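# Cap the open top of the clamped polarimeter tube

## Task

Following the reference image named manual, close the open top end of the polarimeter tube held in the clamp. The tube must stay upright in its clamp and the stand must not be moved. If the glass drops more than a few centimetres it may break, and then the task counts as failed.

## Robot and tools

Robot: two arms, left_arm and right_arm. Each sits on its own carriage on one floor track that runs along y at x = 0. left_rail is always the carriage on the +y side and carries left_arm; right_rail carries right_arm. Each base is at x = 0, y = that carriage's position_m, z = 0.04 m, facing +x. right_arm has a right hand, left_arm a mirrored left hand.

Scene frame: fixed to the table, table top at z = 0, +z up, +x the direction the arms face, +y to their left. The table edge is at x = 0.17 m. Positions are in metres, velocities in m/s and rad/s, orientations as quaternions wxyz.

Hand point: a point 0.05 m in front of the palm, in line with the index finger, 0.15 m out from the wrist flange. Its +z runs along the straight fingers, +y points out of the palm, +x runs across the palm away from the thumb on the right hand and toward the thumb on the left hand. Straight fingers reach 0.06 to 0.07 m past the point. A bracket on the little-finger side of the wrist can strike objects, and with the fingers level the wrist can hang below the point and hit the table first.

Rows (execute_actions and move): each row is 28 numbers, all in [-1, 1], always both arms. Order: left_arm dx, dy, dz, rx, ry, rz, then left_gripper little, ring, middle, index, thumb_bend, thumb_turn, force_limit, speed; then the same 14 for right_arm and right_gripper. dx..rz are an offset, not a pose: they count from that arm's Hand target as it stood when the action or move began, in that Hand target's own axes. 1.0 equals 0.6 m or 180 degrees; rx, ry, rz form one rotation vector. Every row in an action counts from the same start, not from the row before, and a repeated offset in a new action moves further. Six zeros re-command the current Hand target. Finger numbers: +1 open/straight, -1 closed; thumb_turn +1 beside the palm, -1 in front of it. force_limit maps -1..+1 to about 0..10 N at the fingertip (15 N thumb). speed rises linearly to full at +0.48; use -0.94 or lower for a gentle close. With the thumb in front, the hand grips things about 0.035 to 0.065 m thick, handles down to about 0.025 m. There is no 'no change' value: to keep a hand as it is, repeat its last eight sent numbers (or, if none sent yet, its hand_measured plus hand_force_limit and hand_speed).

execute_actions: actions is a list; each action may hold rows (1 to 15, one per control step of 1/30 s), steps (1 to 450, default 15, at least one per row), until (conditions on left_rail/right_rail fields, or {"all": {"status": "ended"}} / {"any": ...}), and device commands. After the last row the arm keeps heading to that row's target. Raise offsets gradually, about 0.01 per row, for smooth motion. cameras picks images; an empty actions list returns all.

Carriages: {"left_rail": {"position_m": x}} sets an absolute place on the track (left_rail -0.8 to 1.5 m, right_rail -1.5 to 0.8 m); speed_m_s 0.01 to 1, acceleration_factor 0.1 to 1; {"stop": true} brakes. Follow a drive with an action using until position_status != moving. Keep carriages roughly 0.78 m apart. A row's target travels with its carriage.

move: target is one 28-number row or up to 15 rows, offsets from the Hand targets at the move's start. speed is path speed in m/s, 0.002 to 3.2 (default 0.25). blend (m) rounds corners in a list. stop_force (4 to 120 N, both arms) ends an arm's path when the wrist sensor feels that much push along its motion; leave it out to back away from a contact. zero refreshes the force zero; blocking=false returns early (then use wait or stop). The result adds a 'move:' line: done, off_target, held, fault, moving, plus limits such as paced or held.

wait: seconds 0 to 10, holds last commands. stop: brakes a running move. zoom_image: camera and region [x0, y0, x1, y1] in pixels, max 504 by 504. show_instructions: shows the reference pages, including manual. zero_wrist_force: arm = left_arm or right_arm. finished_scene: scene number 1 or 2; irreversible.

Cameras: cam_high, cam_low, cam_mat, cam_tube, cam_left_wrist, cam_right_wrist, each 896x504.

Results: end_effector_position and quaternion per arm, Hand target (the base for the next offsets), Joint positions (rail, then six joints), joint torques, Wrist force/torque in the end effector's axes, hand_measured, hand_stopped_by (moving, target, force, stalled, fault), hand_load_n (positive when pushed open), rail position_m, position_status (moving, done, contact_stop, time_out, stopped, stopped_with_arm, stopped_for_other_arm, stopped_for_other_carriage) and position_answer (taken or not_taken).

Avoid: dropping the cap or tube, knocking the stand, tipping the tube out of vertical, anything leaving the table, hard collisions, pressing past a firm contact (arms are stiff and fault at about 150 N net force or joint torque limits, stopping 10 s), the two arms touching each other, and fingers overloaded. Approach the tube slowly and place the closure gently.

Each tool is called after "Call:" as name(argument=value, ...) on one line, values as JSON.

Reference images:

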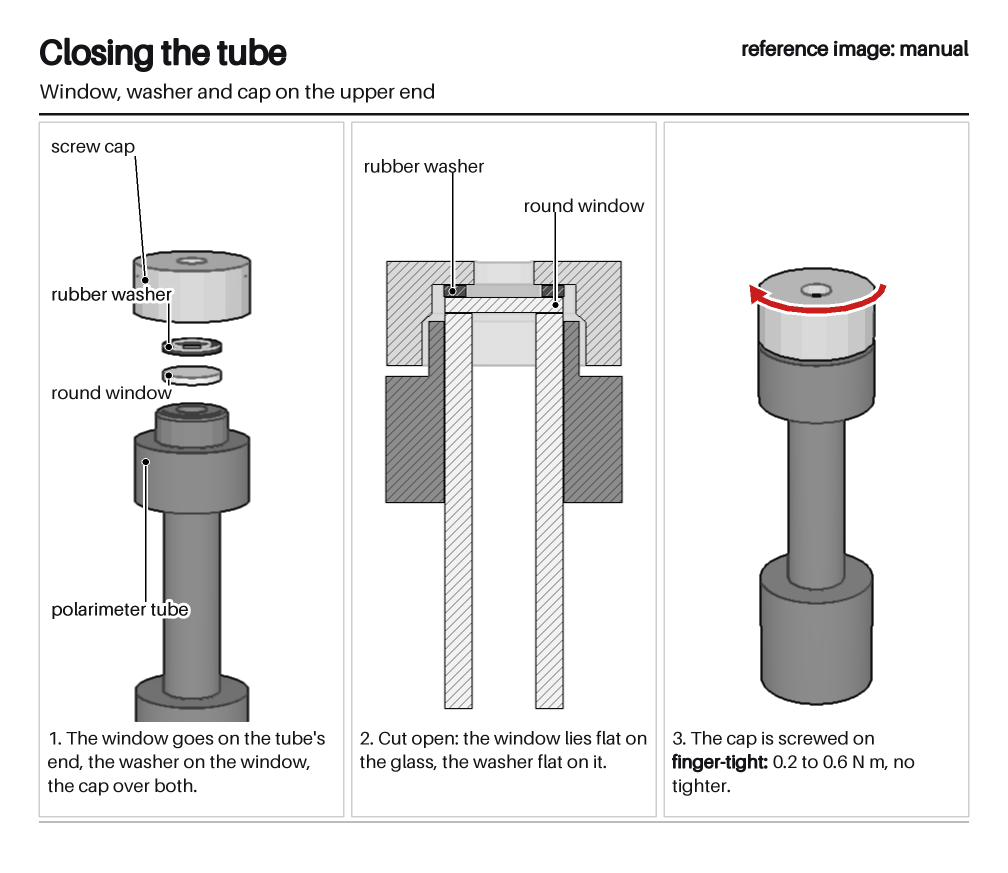

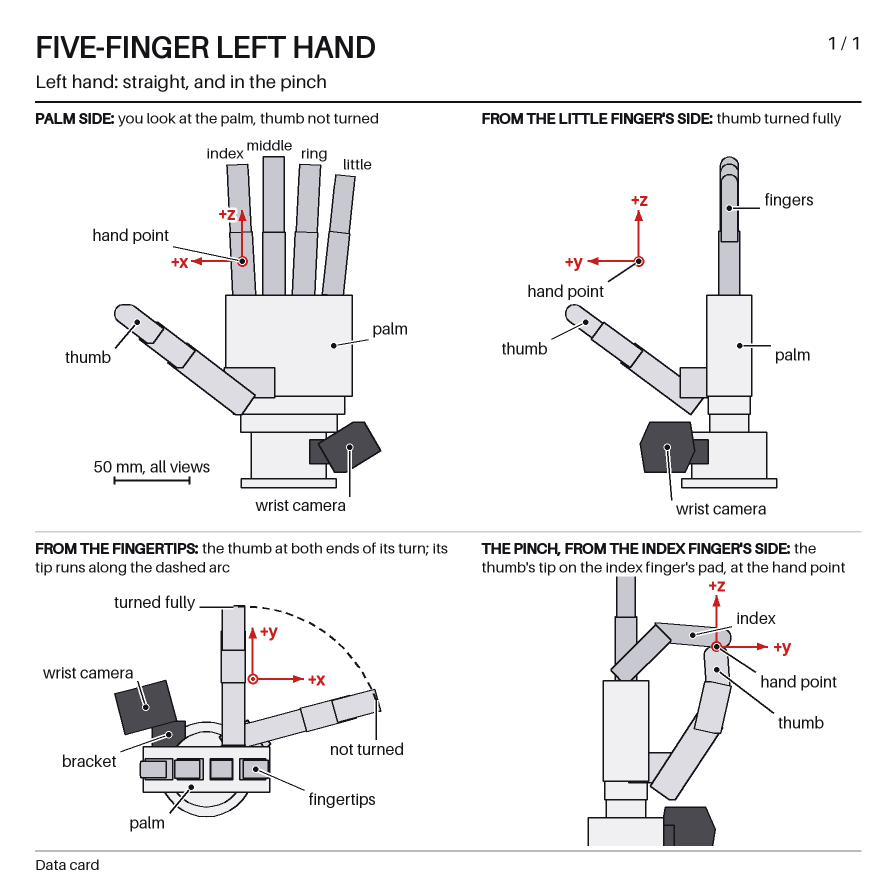

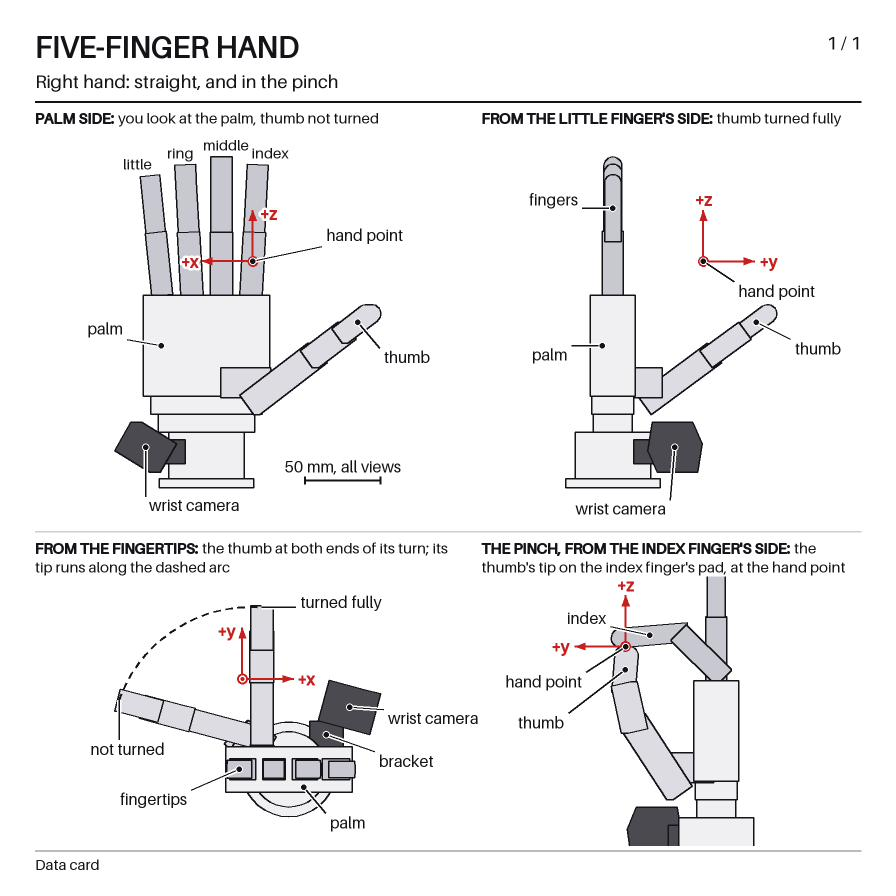

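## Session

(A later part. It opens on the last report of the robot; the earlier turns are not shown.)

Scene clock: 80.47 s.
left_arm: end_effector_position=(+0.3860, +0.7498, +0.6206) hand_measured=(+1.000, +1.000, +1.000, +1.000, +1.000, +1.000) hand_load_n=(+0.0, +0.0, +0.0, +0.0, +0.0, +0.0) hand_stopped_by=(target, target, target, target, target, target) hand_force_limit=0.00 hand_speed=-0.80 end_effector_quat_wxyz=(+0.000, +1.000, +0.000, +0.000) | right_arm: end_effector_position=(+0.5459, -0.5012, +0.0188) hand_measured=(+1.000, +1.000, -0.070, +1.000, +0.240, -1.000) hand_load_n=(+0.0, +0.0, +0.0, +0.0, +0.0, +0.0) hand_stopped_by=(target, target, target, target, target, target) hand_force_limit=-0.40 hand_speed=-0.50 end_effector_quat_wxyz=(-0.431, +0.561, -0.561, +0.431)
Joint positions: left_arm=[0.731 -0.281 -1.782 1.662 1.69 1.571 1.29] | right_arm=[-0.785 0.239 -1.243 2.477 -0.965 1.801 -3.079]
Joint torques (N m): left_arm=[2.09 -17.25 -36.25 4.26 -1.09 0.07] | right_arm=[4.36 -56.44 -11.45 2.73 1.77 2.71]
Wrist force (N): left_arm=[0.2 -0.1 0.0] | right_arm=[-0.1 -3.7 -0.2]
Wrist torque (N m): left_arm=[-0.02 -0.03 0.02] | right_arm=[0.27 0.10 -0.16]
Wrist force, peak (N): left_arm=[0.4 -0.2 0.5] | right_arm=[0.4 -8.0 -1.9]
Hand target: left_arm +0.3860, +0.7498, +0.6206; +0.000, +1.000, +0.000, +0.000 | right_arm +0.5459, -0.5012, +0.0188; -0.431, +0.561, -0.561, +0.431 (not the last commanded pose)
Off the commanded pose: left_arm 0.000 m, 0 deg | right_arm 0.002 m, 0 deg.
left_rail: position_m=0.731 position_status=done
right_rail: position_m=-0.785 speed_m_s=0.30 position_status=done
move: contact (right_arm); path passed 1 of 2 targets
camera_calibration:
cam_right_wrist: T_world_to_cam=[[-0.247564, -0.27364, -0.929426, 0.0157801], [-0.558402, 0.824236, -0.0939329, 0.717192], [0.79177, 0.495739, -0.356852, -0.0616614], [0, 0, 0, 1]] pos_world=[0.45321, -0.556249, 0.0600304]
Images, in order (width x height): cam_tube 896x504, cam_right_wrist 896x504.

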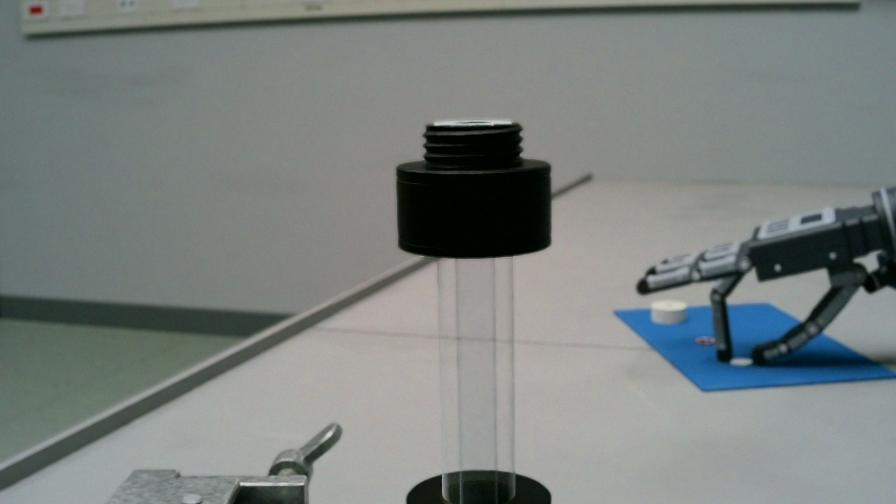

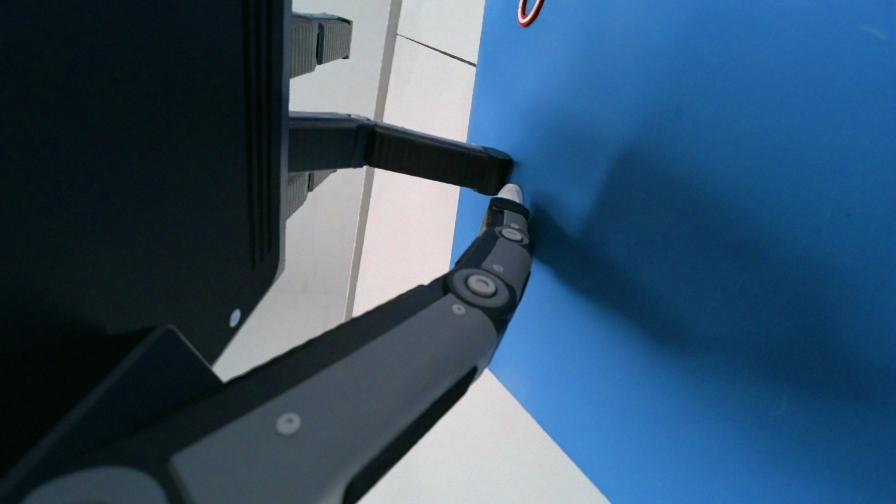

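Call:
execute_actions(actions=[{"rows": [[0,0,0,0,0,0, 1,1,1,1,1,1,0,-0.8, 0,0,0,0,0,0, 1,1,-0.17,1,0.24,-1,-0.4,-0.94]], "steps": 75}], cameras=["cam_right_wrist", "cam_tube"])

Call:
zoom_image(camera="cam_right_wrist", region=[440, 140, 620, 300])

Call:
zoom_image(camera="cam_tube", region=[690, 290, 810, 390])

Scene clock: 83.47 s.
left_arm: end_effector_position=(+0.3860, +0.7498, +0.6206) hand_measured=(+1.000, +1.000, +1.000, +1.000, +1.000, +1.000) hand_load_n=(+0.0, +0.0, +0.0, +0.0, +0.0, +0.0) hand_stopped_by=(target, target, target, target, target, target) hand_force_limit=0.00 hand_speed=-0.80 end_effector_quat_wxyz=(+0.000, +1.000, +0.000, +0.000) | right_arm: end_effector_position=(+0.5459, -0.5012, +0.0188) hand_measured=(+1.000, +1.000, -0.080, +1.000, +0.240, -1.000) hand_load_n=(+0.0, +0.0, +4.0, +0.0, +0.0, +0.0) hand_stopped_by=(target, target, force, target, target, target) hand_force_limit=-0.40 hand_speed=-0.94 end_effector_quat_wxyz=(-0.431, +0.561, -0.561, +0.431)
Joint positions: left_arm=[0.731 -0.281 -1.782 1.662 1.69 1.571 1.29] | right_arm=[-0.785 0.239 -1.243 2.477 -0.965 1.801 -3.079]
Joint torques (N m): left_arm=[2.21 -18.67 -35.96 4.54 -1.05 0.15] | right_arm=[-4.9 -48.74 -18.01 1.33 -0.98 2.61]
Wrist force (N): left_arm=[0.3 0.0 0.4] | right_arm=[0.0 -5.2 3.4]
Wrist torque (N m): left_arm=[-0.03 -0.03 0.02] | right_arm=[0.36 0.03 -0.19]
Wrist force, peak (N): left_arm=[0.3 0.5 0.3] | right_arm=[0.3 -5.8 3.4]
Hand target: left_arm +0.3860, +0.7498, +0.6206; +0.000, +1.000, +0.000, +0.000 | right_arm +0.5459, -0.5012, +0.0188; -0.431, +0.561, -0.561, +0.431
Off the commanded pose: left_arm 0.000 m, 0 deg | right_arm 0.000 m, 0 deg.
left_rail: position_m=0.731 position_status=done
right_rail: position_m=-0.785 speed_m_s=0.30 position_status=done
camera_calibration:
cam_right_wrist: T_world_to_cam=[[-0.247564, -0.27364, -0.929426, 0.0157801], [-0.558402, 0.824236, -0.0939329, 0.717192], [0.79177, 0.495739, -0.356852, -0.0616614], [0, 0, 0, 1]] pos_world=[0.45321, -0.556249, 0.0600304]
Images, in order (width x height): cam_tube 896x504, cam_right_wrist 896x504.

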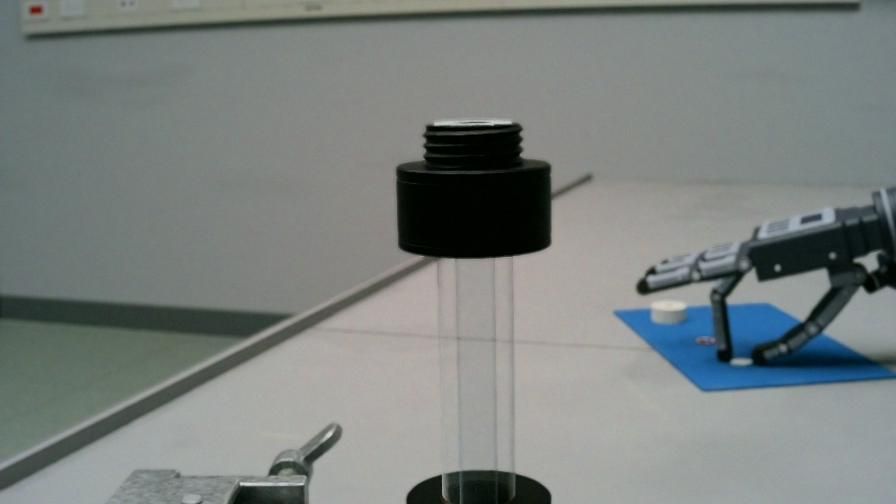

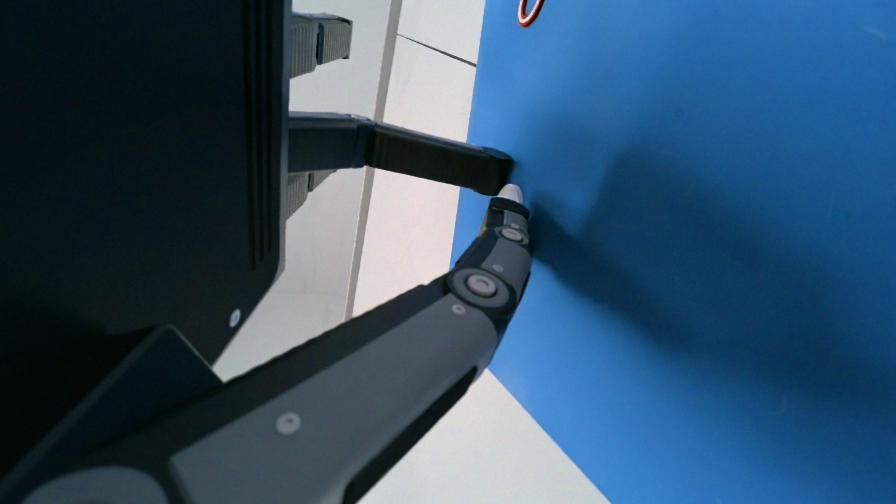

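Scaled by 2.800.

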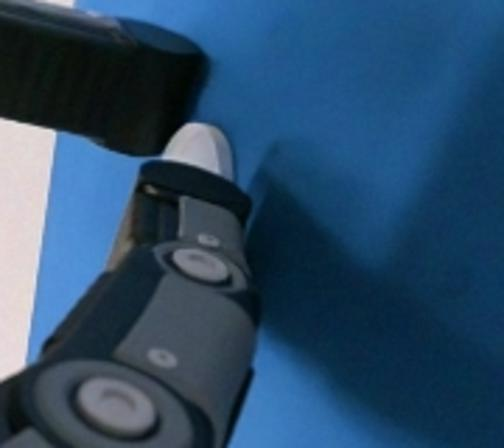

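Scaled by 4.200.

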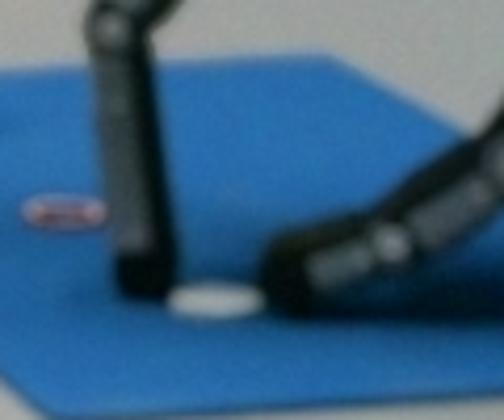

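Call:
move(target=[0,0,0,0,0,0, 1,1,1,1,1,1,0,-0.8, 0,-0.0008,-0.00022,0,0,0, 1,1,-0.17,1,0.24,-1,-0.4,-0.94], speed=0.004)

Call:
execute_actions(actions=[{"rows": [[0,0,0,0,0,0, 1,1,1,1,1,1,0,-0.8, 0,0,0,0,0,0, 1,1,-0.172,1,0.24,-1,-0.4,-0.94]], "steps": 60}], cameras=["cam_right_wrist", "cam_tube"])

Call:
zoom_image(camera="cam_tube", region=[690, 290, 810, 390])

Scene clock: 85.03 s.
left_arm: end_effector_position=(+0.3860, +0.7498, +0.6206) hand_measured=(+1.000, +1.000, +1.000, +1.000, +1.000, +1.000) hand_load_n=(+0.0, +0.0, +0.0, +0.0, +0.0, +0.0) hand_stopped_by=(target, target, target, target, target, target) hand_force_limit=0.00 hand_speed=-0.80 end_effector_quat_wxyz=(+0.000, +1.000, +0.000, +0.000) | right_arm: end_effector_position=(+0.5458, -0.5012, +0.0192) hand_measured=(+1.000, +1.000, -0.080, +1.000, +0.240, -1.000) hand_load_n=(-0.5, +0.0, +0.0, +0.0, +0.5, +0.0) hand_stopped_by=(target, target, force, target, target, target) hand_force_limit=-0.40 hand_speed=-0.94 end_effector_quat_wxyz=(-0.431, +0.561, -0.561, +0.431)
Joint positions: left_arm=[0.731 -0.281 -1.782 1.662 1.69 1.571 1.29] | right_arm=[-0.785 0.239 -1.244 2.477 -0.964 1.801 -3.079]
Joint torques (N m): left_arm=[3.55 -17.51 -36.06 4.04 -1.01 -0.15] | right_arm=[-5.81 -56.78 -22.36 2.32 -0.23 2.79]
Wrist force (N): left_arm=[0.0 0.1 -0.1] | right_arm=[0.0 -0.2 1.1]
Wrist torque (N m): left_arm=[0.01 -0.01 0.00] | right_arm=[0.18 0.02 -0.06]
Wrist force, peak (N): left_arm=[0.5 0.1 -0.3] | right_arm=[0.3 -5.5 3.7]
Hand target: left_arm +0.3860, +0.7498, +0.6206; +0.000, +1.000, +0.000, +0.000 | right_arm +0.5459, -0.5012, +0.0193; -0.431, +0.561, -0.561, +0.431
Off the commanded pose: left_arm 0.000 m, 0 deg | right_arm 0.000 m, 0 deg.
left_rail: position_m=0.731 position_status=done
right_rail: position_m=-0.785 speed_m_s=0.30 position_status=done
move: done

Scene clock: 87.23 s.
left_arm: end_effector_position=(+0.3860, +0.7498, +0.6206) hand_measured=(+1.000, +1.000, +1.000, +1.000, +1.000, +1.000) hand_load_n=(+0.0, +0.0, +0.0, +0.0, +0.0, +0.0) hand_stopped_by=(target, target, target, target, target, target) hand_force_limit=0.00 hand_speed=-0.80 end_effector_quat_wxyz=(+0.000, +1.000, +0.000, +0.000) | right_arm: end_effector_position=(+0.5459, -0.5012, +0.0193) hand_measured=(+1.000, +1.000, -0.172, +1.000, +0.240, -1.000) hand_load_n=(-0.5, +0.0, +0.0, +0.0, +0.0, +0.0) hand_stopped_by=(target, target, target, target, target, target) hand_force_limit=-0.40 hand_speed=-0.94 end_effector_quat_wxyz=(-0.431, +0.561, -0.561, +0.431)
Joint positions: left_arm=[0.731 -0.281 -1.782 1.662 1.69 1.571 1.29] | right_arm=[-0.785 0.239 -1.244 2.477 -0.964 1.801 -3.079]
Joint torques (N m): left_arm=[1.48 -17.43 -36.01 4.35 -1 -0.12] | right_arm=[-1.47 -58.22 -22.11 2.46 -0.09 1.85]
Wrist force (N): left_arm=[0.4 0.0 0.2] | right_arm=[-0.1 -0.1 1.1]
Wrist torque (N m): left_arm=[-0.02 -0.05 0.02] | right_arm=[0.20 0.05 -0.07]
Wrist force, peak (N): left_arm=[0.5 0.2 0.5] | right_arm=[-0.3 0.2 1.6]
Hand target: left_arm +0.3860, +0.7498, +0.6206; +0.000, +1.000, +0.000, +0.000 | right_arm +0.5459, -0.5012, +0.0193; -0.431, +0.561, -0.561, +0.431
Off the commanded pose: left_arm 0.000 m, 0 deg | right_arm 0.000 m, 0 deg.
left_rail: position_m=0.731 position_status=done
right_rail: position_m=-0.785 speed_m_s=0.30 position_status=done
camera_calibration:
cam_right_wrist: T_world_to_cam=[[-0.247564, -0.27364, -0.929426, 0.0162448], [-0.558402, 0.824236, -0.0939329, 0.717239], [0.79177, 0.495739, -0.356852, -0.061483], [0, 0, 0, 1]] pos_world=[0.45321, -0.556249, 0.0605304]
Images, in order (width x height): cam_tube 896x504, cam_right_wrist 896x504.

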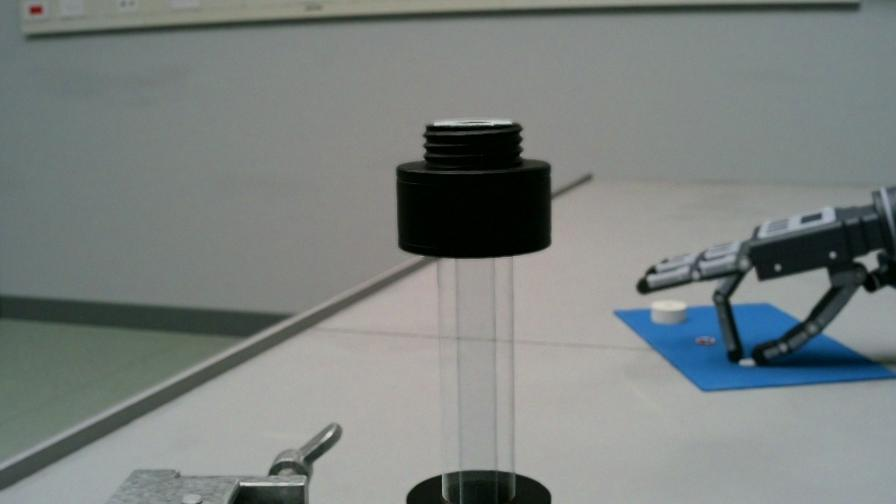

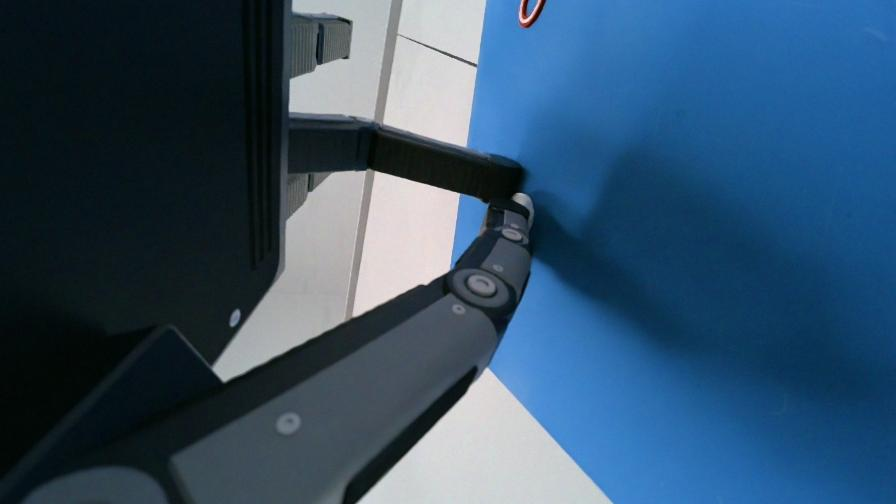

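Scaled by 4.200.

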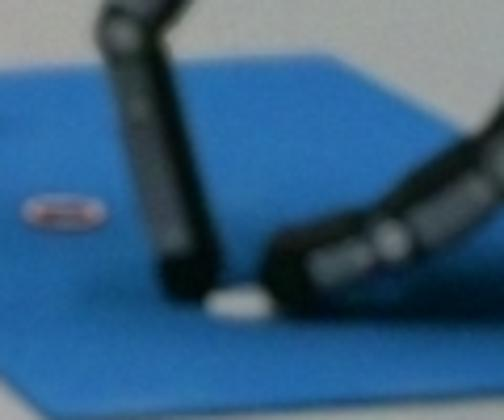

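Call:
zoom_image(camera="cam_tube", region=[715, 330, 775, 380])

Call:
zoom_image(camera="cam_right_wrist", region=[480, 150, 560, 240])

Scaled by 8.400.

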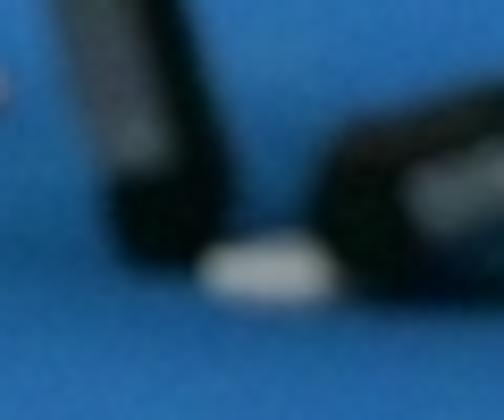

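Scaled by 5.600.

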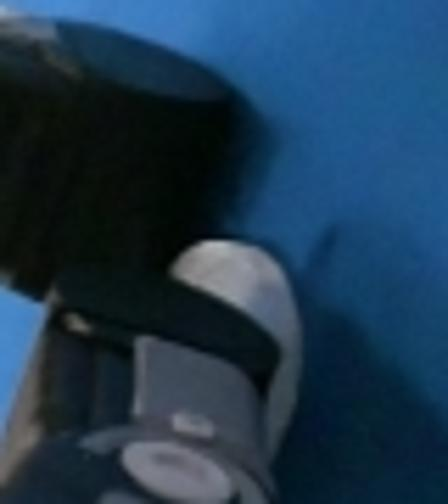

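Call:
move(target=[[0,0,0,0,0,0, 1,1,1,1,1,1,0,-0.8, 0,-0.0161,-0.0043,0,0,0, 1,1,-0.172,1,0.24,-1,-0.4,-0.94],[0,0,0,0,0,0, 1,1,1,1,1,1,0,-0.8, 0,-0.0322,-0.0086,0,0,0, 1,1,-0.07,1,0.285,-1,-0.4,-0.5]], speed=0.05, cameras=["cam_right_wrist", "cam_tube"])

Call:
zoom_image(camera="cam_right_wrist", region=[440, 140, 620, 300])

Call:
zoom_image(camera="cam_tube", region=[690, 290, 810, 390])

Scene clock: 90.23 s.
left_arm: end_effector_position=(+0.3860, +0.7498, +0.6206) hand_measured=(+1.000, +1.000, +1.000, +1.000, +1.000, +1.000) hand_load_n=(+0.0, +0.0, +0.0, +0.0, +0.0, +0.0) hand_stopped_by=(target, target, target, target, target, target) hand_force_limit=0.00 hand_speed=-0.80 end_effector_quat_wxyz=(+0.000, +1.000, +0.000, +0.000) | right_arm: end_effector_position=(+0.5459, -0.5012, +0.0393) hand_measured=(+1.000, +1.000, -0.070, +1.000, +0.286, -1.000) hand_load_n=(+0.0, +0.0, +0.0, +0.0, +0.0, +0.0) hand_stopped_by=(target, target, target, target, target, target) hand_force_limit=-0.40 hand_speed=-0.50 end_effector_quat_wxyz=(-0.431, +0.561, -0.561, +0.431)
Joint positions: left_arm=[0.731 -0.281 -1.782 1.662 1.69 1.571 1.29] | right_arm=[-0.785 0.239 -1.294 2.472 -0.91 1.801 -3.079]
Joint torques (N m): left_arm=[1.11 -18.94 -36.02 4.42 -1.38 -0.01] | right_arm=[-1.38 -60.2 -23.59 2.15 -0.74 0.34]
Wrist force (N): left_arm=[0.2 0.0 0.2] | right_arm=[-0.1 0.1 0.8]
Wrist torque (N m): left_arm=[-0.02 -0.03 0.02] | right_arm=[0.23 0.05 -0.06]
Wrist force, peak (N): left_arm=[0.6 0.2 0.3] | right_arm=[-0.6 0.7 1.2]
Hand target: left_arm +0.3860, +0.7498, +0.6206; +0.000, +1.000, +0.000, +0.000 | right_arm +0.5459, -0.5012, +0.0393; -0.431, +0.561, -0.561, +0.431
Off the commanded pose: left_arm 0.000 m, 0 deg | right_arm 0.000 m, 0 deg.
left_rail: position_m=0.731 position_status=done
right_rail: position_m=-0.785 speed_m_s=0.30 position_status=done
move: done
camera_calibration:
cam_right_wrist: T_world_to_cam=[[-0.247564, -0.27364, -0.929426, 0.0348334], [-0.558402, 0.824236, -0.0939329, 0.719118], [0.79177, 0.495739, -0.356852, -0.054346], [0, 0, 0, 1]] pos_world=[0.45321, -0.556249, 0.0805304]
Images, in order (width x height): cam_tube 896x504, cam_right_wrist 896x504.

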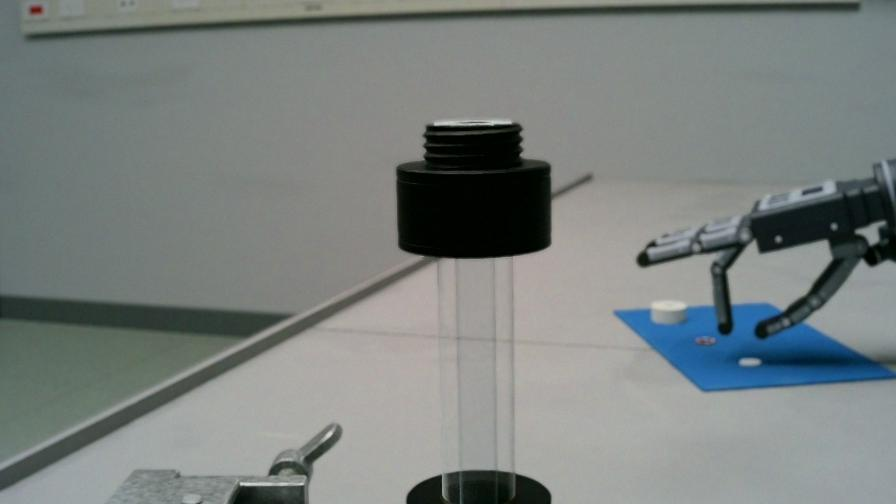

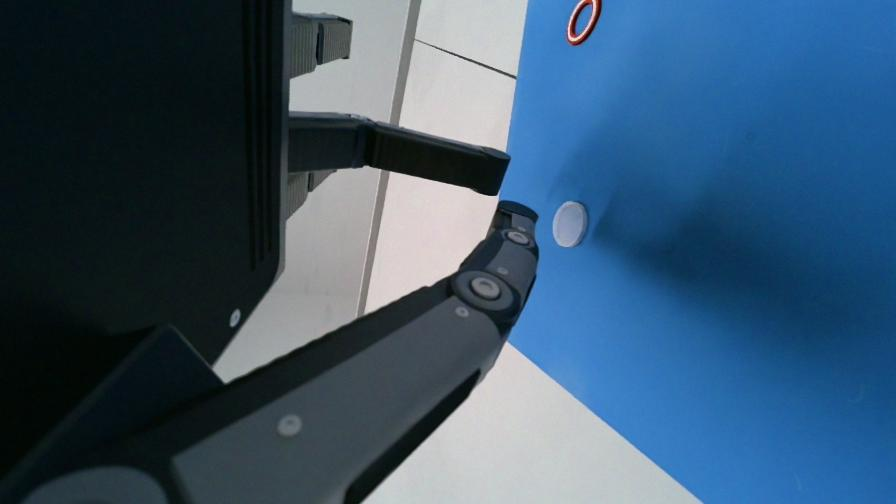

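Scaled by 2.800.

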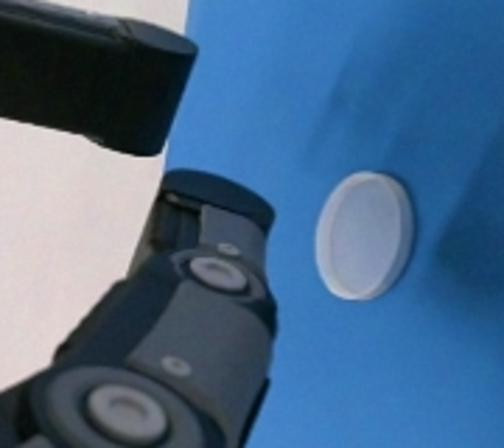

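Scaled by 4.200.

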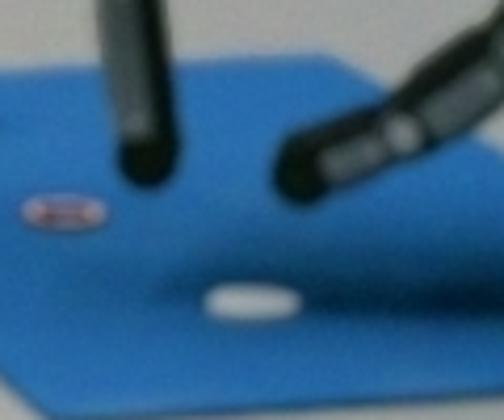

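Call:
move(target=[0,0,0,0,0,0, 1,1,1,1,1,1,0,-0.8, -0.00133,0.02858,0.00473,0,0,0, 1,1,-0.12,1,0.285,-1,-0.4,-0.5], speed=0.03, stop_force=4, cameras=["cam_right_wrist", "cam_tube"])

Call:
zoom_image(camera="cam_right_wrist", region=[440, 140, 620, 300])

Call:
zoom_image(camera="cam_tube", region=[690, 290, 810, 390])

Scene clock: 93.33 s.
left_arm: end_effector_position=(+0.3860, +0.7498, +0.6206) hand_measured=(+1.000, +1.000, +1.000, +1.000, +1.000, +1.000) hand_load_n=(+0.0, +0.0, +0.0, +0.0, +0.0, +0.0) hand_stopped_by=(target, target, target, target, target, target) hand_force_limit=0.00 hand_speed=-0.80 end_effector_quat_wxyz=(+0.000, +1.000, +0.000, +0.000) | right_arm: end_effector_position=(+0.5442, -0.5004, +0.0220) hand_measured=(+1.000, +1.000, -0.120, +1.000, +0.286, -1.000) hand_load_n=(+0.0, +0.0, +0.0, +0.0, +0.0, +0.0) hand_stopped_by=(target, target, target, target, target, target) hand_force_limit=-0.40 hand_speed=-0.50 end_effector_quat_wxyz=(-0.431, +0.561, -0.561, +0.431)
Joint positions: left_arm=[0.731 -0.281 -1.782 1.662 1.69 1.571 1.29] | right_arm=[-0.785 0.242 -1.252 2.478 -0.957 1.804 -3.078]
Joint torques (N m): left_arm=[1.92 -19 -35.48 4.23 -0.87 0.12] | right_arm=[9.21 -19.88 -8.54 -3.4 2.76 3.05]
Wrist force (N): left_arm=[0.1 0.1 0.2] | right_arm=[-0.2 -0.1 1.2]
Wrist torque (N m): left_arm=[0.01 -0.01 0.00] | right_arm=[0.18 0.06 -0.21]
Wrist force, peak (N): left_arm=[0.7 0.0 0.4] | right_arm=[-0.4 0.3 1.4]
Hand target: left_arm +0.3860, +0.7498, +0.6206; +0.000, +1.000, +0.000, +0.000 | right_arm +0.5442, -0.5004, +0.0220; -0.431, +0.561, -0.561, +0.431
Off the commanded pose: left_arm 0.000 m, 0 deg | right_arm 0.000 m, 0 deg.
left_rail: position_m=0.731 position_status=done
right_rail: position_m=-0.785 speed_m_s=0.30 position_status=done
move: done
camera_calibration:
cam_right_wrist: T_world_to_cam=[[-0.247564, -0.27364, -0.929426, 0.0185523], [-0.558402, 0.824236, -0.0939329, 0.715884], [0.79177, 0.495739, -0.356852, -0.0595701], [0, 0, 0, 1]] pos_world=[0.45151, -0.555449, 0.0632304]
Images, in order (width x height): cam_tube 896x504, cam_right_wrist 896x504.

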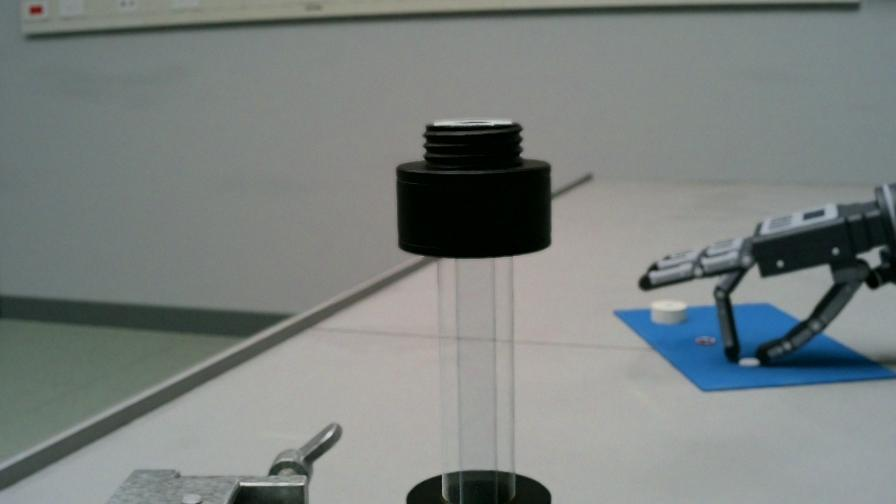

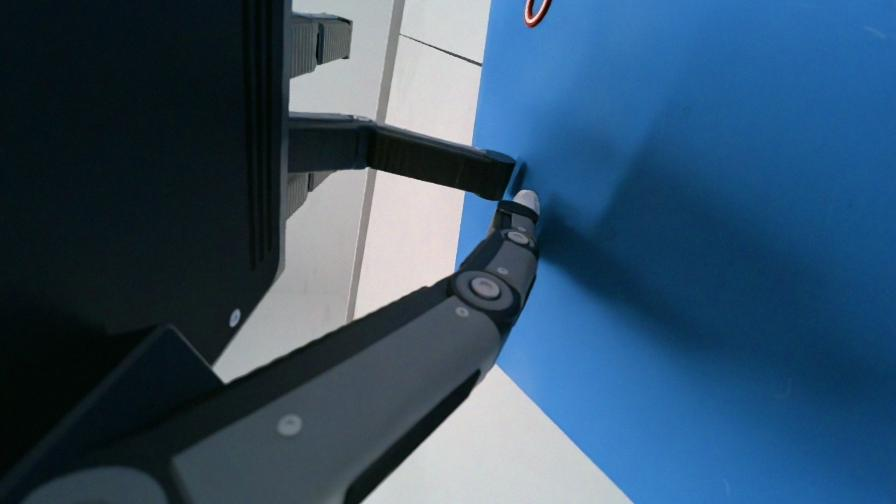

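Scaled by 2.800.

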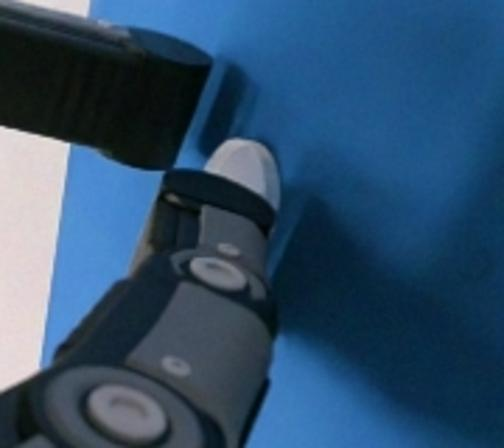

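Scaled by 4.200.

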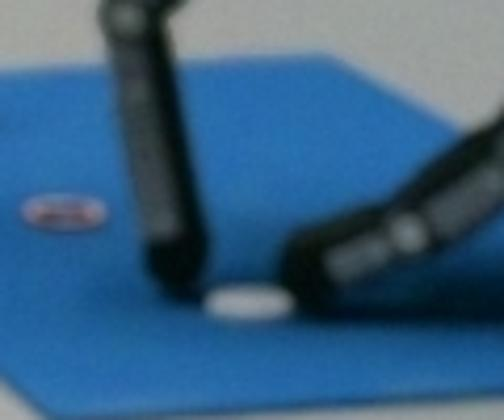

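Call:
move(target=[[0,0,0,0,0,0, 1,1,1,1,1,1,0,-0.8, 0,-0.00052,0.00193,0,0,0, 1,1,-0.12,1,0.285,-1,-0.4,-0.5],[0,0,0,0,0,0, 1,1,1,1,1,1,0,-0.8, 0,0.00915,0.00452,0,0,0, 1,1,-0.12,1,0.285,-1,-0.4,-0.5]], speed=0.006, stop_force=4, cameras=["cam_right_wrist", "cam_tube"])

Call:
zoom_image(camera="cam_tube", region=[690, 290, 810, 390])

Scene clock: 95.87 s.
left_arm: end_effector_position=(+0.3860, +0.7498, +0.6206) hand_measured=(+1.000, +1.000, +1.000, +1.000, +1.000, +1.000) hand_load_n=(+0.0, +0.0, +0.0, +0.0, +0.0, +0.0) hand_stopped_by=(target, target, target, target, target, target) hand_force_limit=0.00 hand_speed=-0.80 end_effector_quat_wxyz=(+0.000, +1.000, +0.000, +0.000) | right_arm: end_effector_position=(+0.5455, -0.5003, +0.0196) hand_measured=(+1.000, +1.000, -0.120, +1.000, +0.286, -1.000) hand_load_n=(-0.5, +0.0, +0.0, +0.0, -2.0, -0.5) hand_stopped_by=(target, target, target, target, target, target) hand_force_limit=-0.40 hand_speed=-0.50 end_effector_quat_wxyz=(-0.431, +0.561, -0.561, +0.431)
Joint positions: left_arm=[0.731 -0.281 -1.782 1.662 1.69 1.571 1.29] | right_arm=[-0.785 0.241 -1.245 2.476 -0.963 1.804 -3.078]
Joint torques (N m): left_arm=[0.92 -15.18 -35.78 4.69 -1.27 0.26] | right_arm=[-6.88 -58.74 -22.14 2.65 -0.96 -1.93]
Wrist force (N): left_arm=[0.3 0.1 0.1] | right_arm=[-0.4 -2.5 -1.3]
Wrist torque (N m): left_arm=[0.01 -0.05 0.02] | right_arm=[0.14 0.11 -0.25]
Wrist force, peak (N): left_arm=[0.6 0.0 0.4] | right_arm=[-0.2 -4.9 -2.8]
Hand target: left_arm +0.3860, +0.7498, +0.6206; +0.000, +1.000, +0.000, +0.000 | right_arm +0.5455, -0.5003, +0.0196; -0.431, +0.561, -0.561, +0.431 (not the last commanded pose)
Off the commanded pose: left_arm 0.000 m, 0 deg | right_arm 0.004 m, 0 deg.
left_rail: position_m=0.731 position_status=done
right_rail: position_m=-0.785 speed_m_s=0.30 position_status=done
move: contact (right_arm); path passed 1 of 2 targets
camera_calibration:
cam_right_wrist: T_world_to_cam=[[-0.247364, -0.273623, -0.929484, 0.0165926], [-0.558409, 0.82422, -0.0940261, 0.716303], [0.791827, 0.495774, -0.356676, -0.0615228], [0, 0, 0, 1]] pos_world=[0.45281, -0.555349, 0.06083]
Images, in order (width x height): cam_tube 896x504, cam_right_wrist 896x504.

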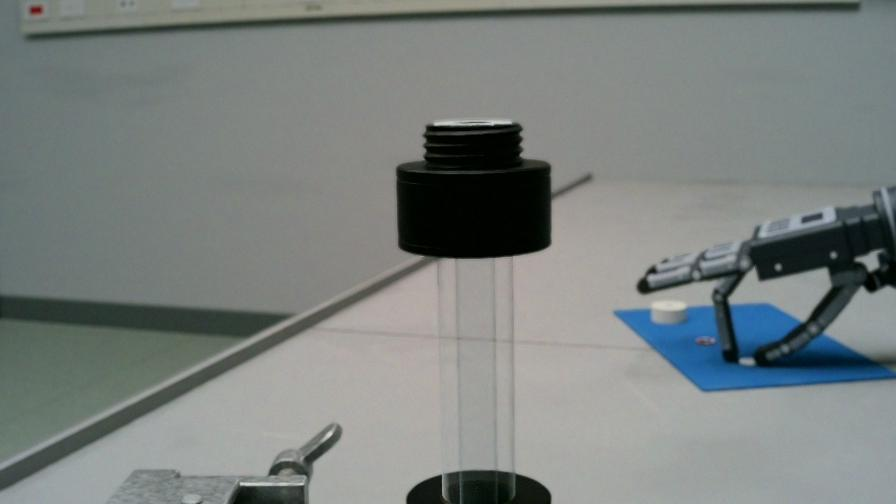

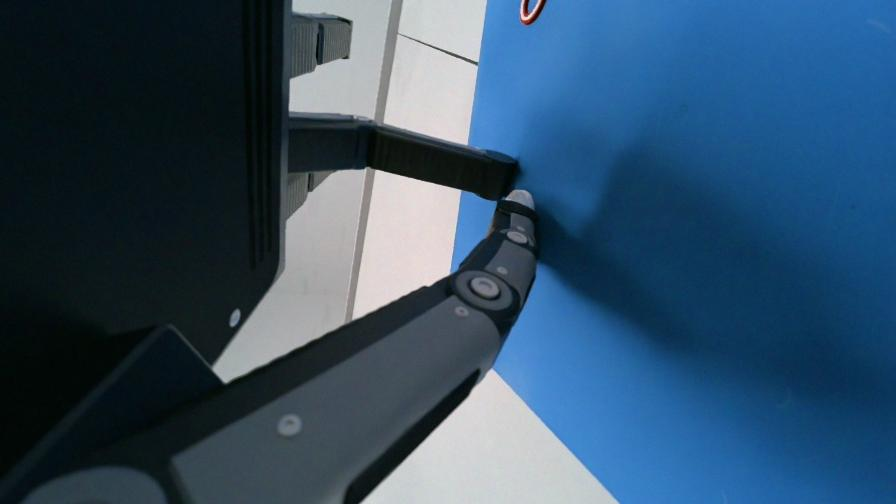

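Scaled by 4.200.

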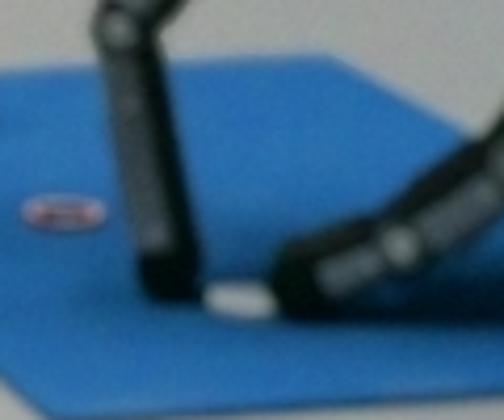

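Call:
execute_actions(actions=[{"rows": [[0,0,0,0,0,0, 1,1,1,1,1,1,0,-0.8, 0,0,0,0,0,0, 1,1,-0.22,1,0.285,-1,-0.4,-0.94]], "steps": 75}], cameras=["cam_right_wrist", "cam_tube"])

Call:
zoom_image(camera="cam_tube", region=[690, 290, 810, 390])

Call:
zoom_image(camera="cam_right_wrist", region=[480, 140, 560, 240])

Scene clock: 98.87 s.
left_arm: end_effector_position=(+0.3860, +0.7498, +0.6206) hand_measured=(+1.000, +1.000, +1.000, +1.000, +1.000, +1.000) hand_load_n=(+0.0, +0.0, +0.0, +0.0, +0.0, +0.0) hand_stopped_by=(target, target, target, target, target, target) hand_force_limit=0.00 hand_speed=-0.80 end_effector_quat_wxyz=(+0.000, +1.000, +0.000, +0.000) | right_arm: end_effector_position=(+0.5455, -0.5003, +0.0196) hand_measured=(+1.000, +1.000, -0.192, +1.000, +0.286, -1.000) hand_load_n=(+0.0, +0.0, +3.0, +0.0, -2.0, -0.5) hand_stopped_by=(target, target, force, target, target, target) hand_force_limit=-0.40 hand_speed=-0.94 end_effector_quat_wxyz=(-0.431, +0.561, -0.561, +0.431)
Joint positions: left_arm=[0.731 -0.281 -1.782 1.662 1.69 1.571 1.29] | right_arm=[-0.785 0.241 -1.245 2.476 -0.963 1.804 -3.078]
Joint torques (N m): left_arm=[1.4 -16.94 -36.47 4.16 -1.15 -0.02] | right_arm=[0.36 -38.56 -3.31 2.28 0.38 1.76]
Wrist force (N): left_arm=[0.1 0.1 0.5] | right_arm=[-0.4 -6.3 0.3]
Wrist torque (N m): left_arm=[-0.01 0.00 0.00] | right_arm=[0.22 0.09 -0.31]
Wrist force, peak (N): left_arm=[0.4 -0.1 0.5] | right_arm=[-0.2 -8.0 -0.1]
Hand target: left_arm +0.3860, +0.7498, +0.6206; +0.000, +1.000, +0.000, +0.000 | right_arm +0.5455, -0.5003, +0.0196; -0.431, +0.561, -0.561, +0.431
Off the commanded pose: left_arm 0.000 m, 0 deg | right_arm 0.000 m, 0 deg.
left_rail: position_m=0.731 position_status=done
right_rail: position_m=-0.785 speed_m_s=0.30 position_status=done
camera_calibration:
cam_right_wrist: T_world_to_cam=[[-0.247364, -0.273623, -0.929484, 0.0165926], [-0.558409, 0.82422, -0.0940261, 0.716303], [0.791827, 0.495774, -0.356676, -0.0615228], [0, 0, 0, 1]] pos_world=[0.45281, -0.555349, 0.06083]
Images, in order (width x height): cam_tube 896x504, cam_right_wrist 896x504.

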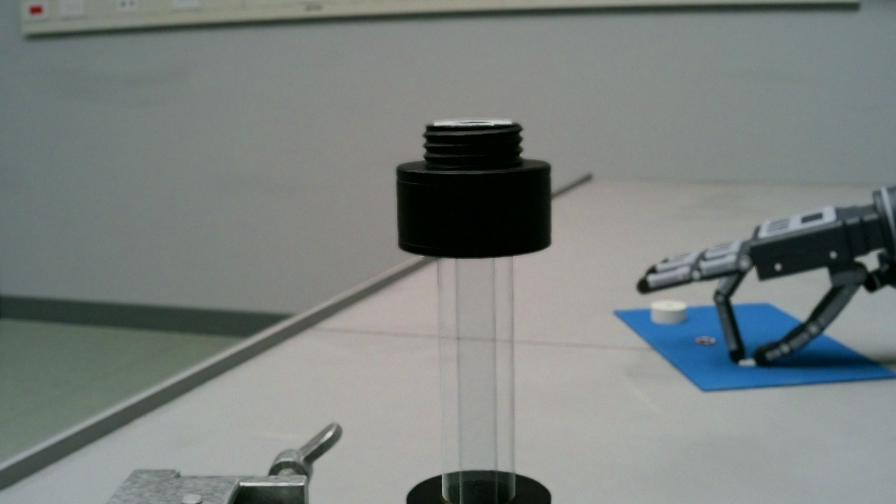

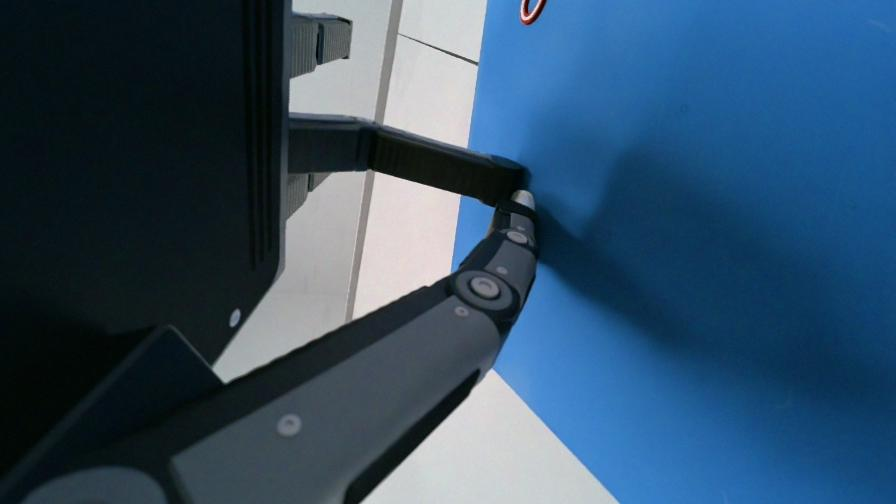

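Scaled by 4.200.

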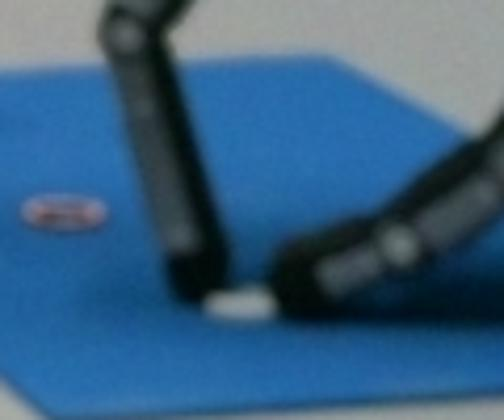

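Scaled by 5.040.

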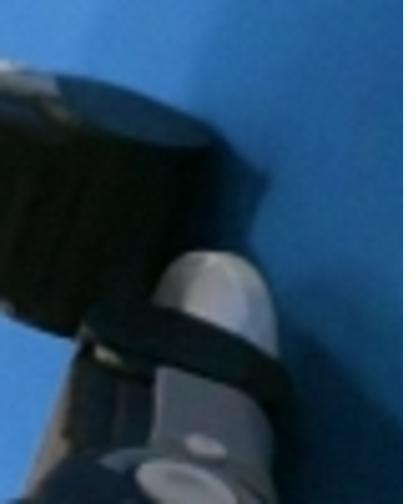

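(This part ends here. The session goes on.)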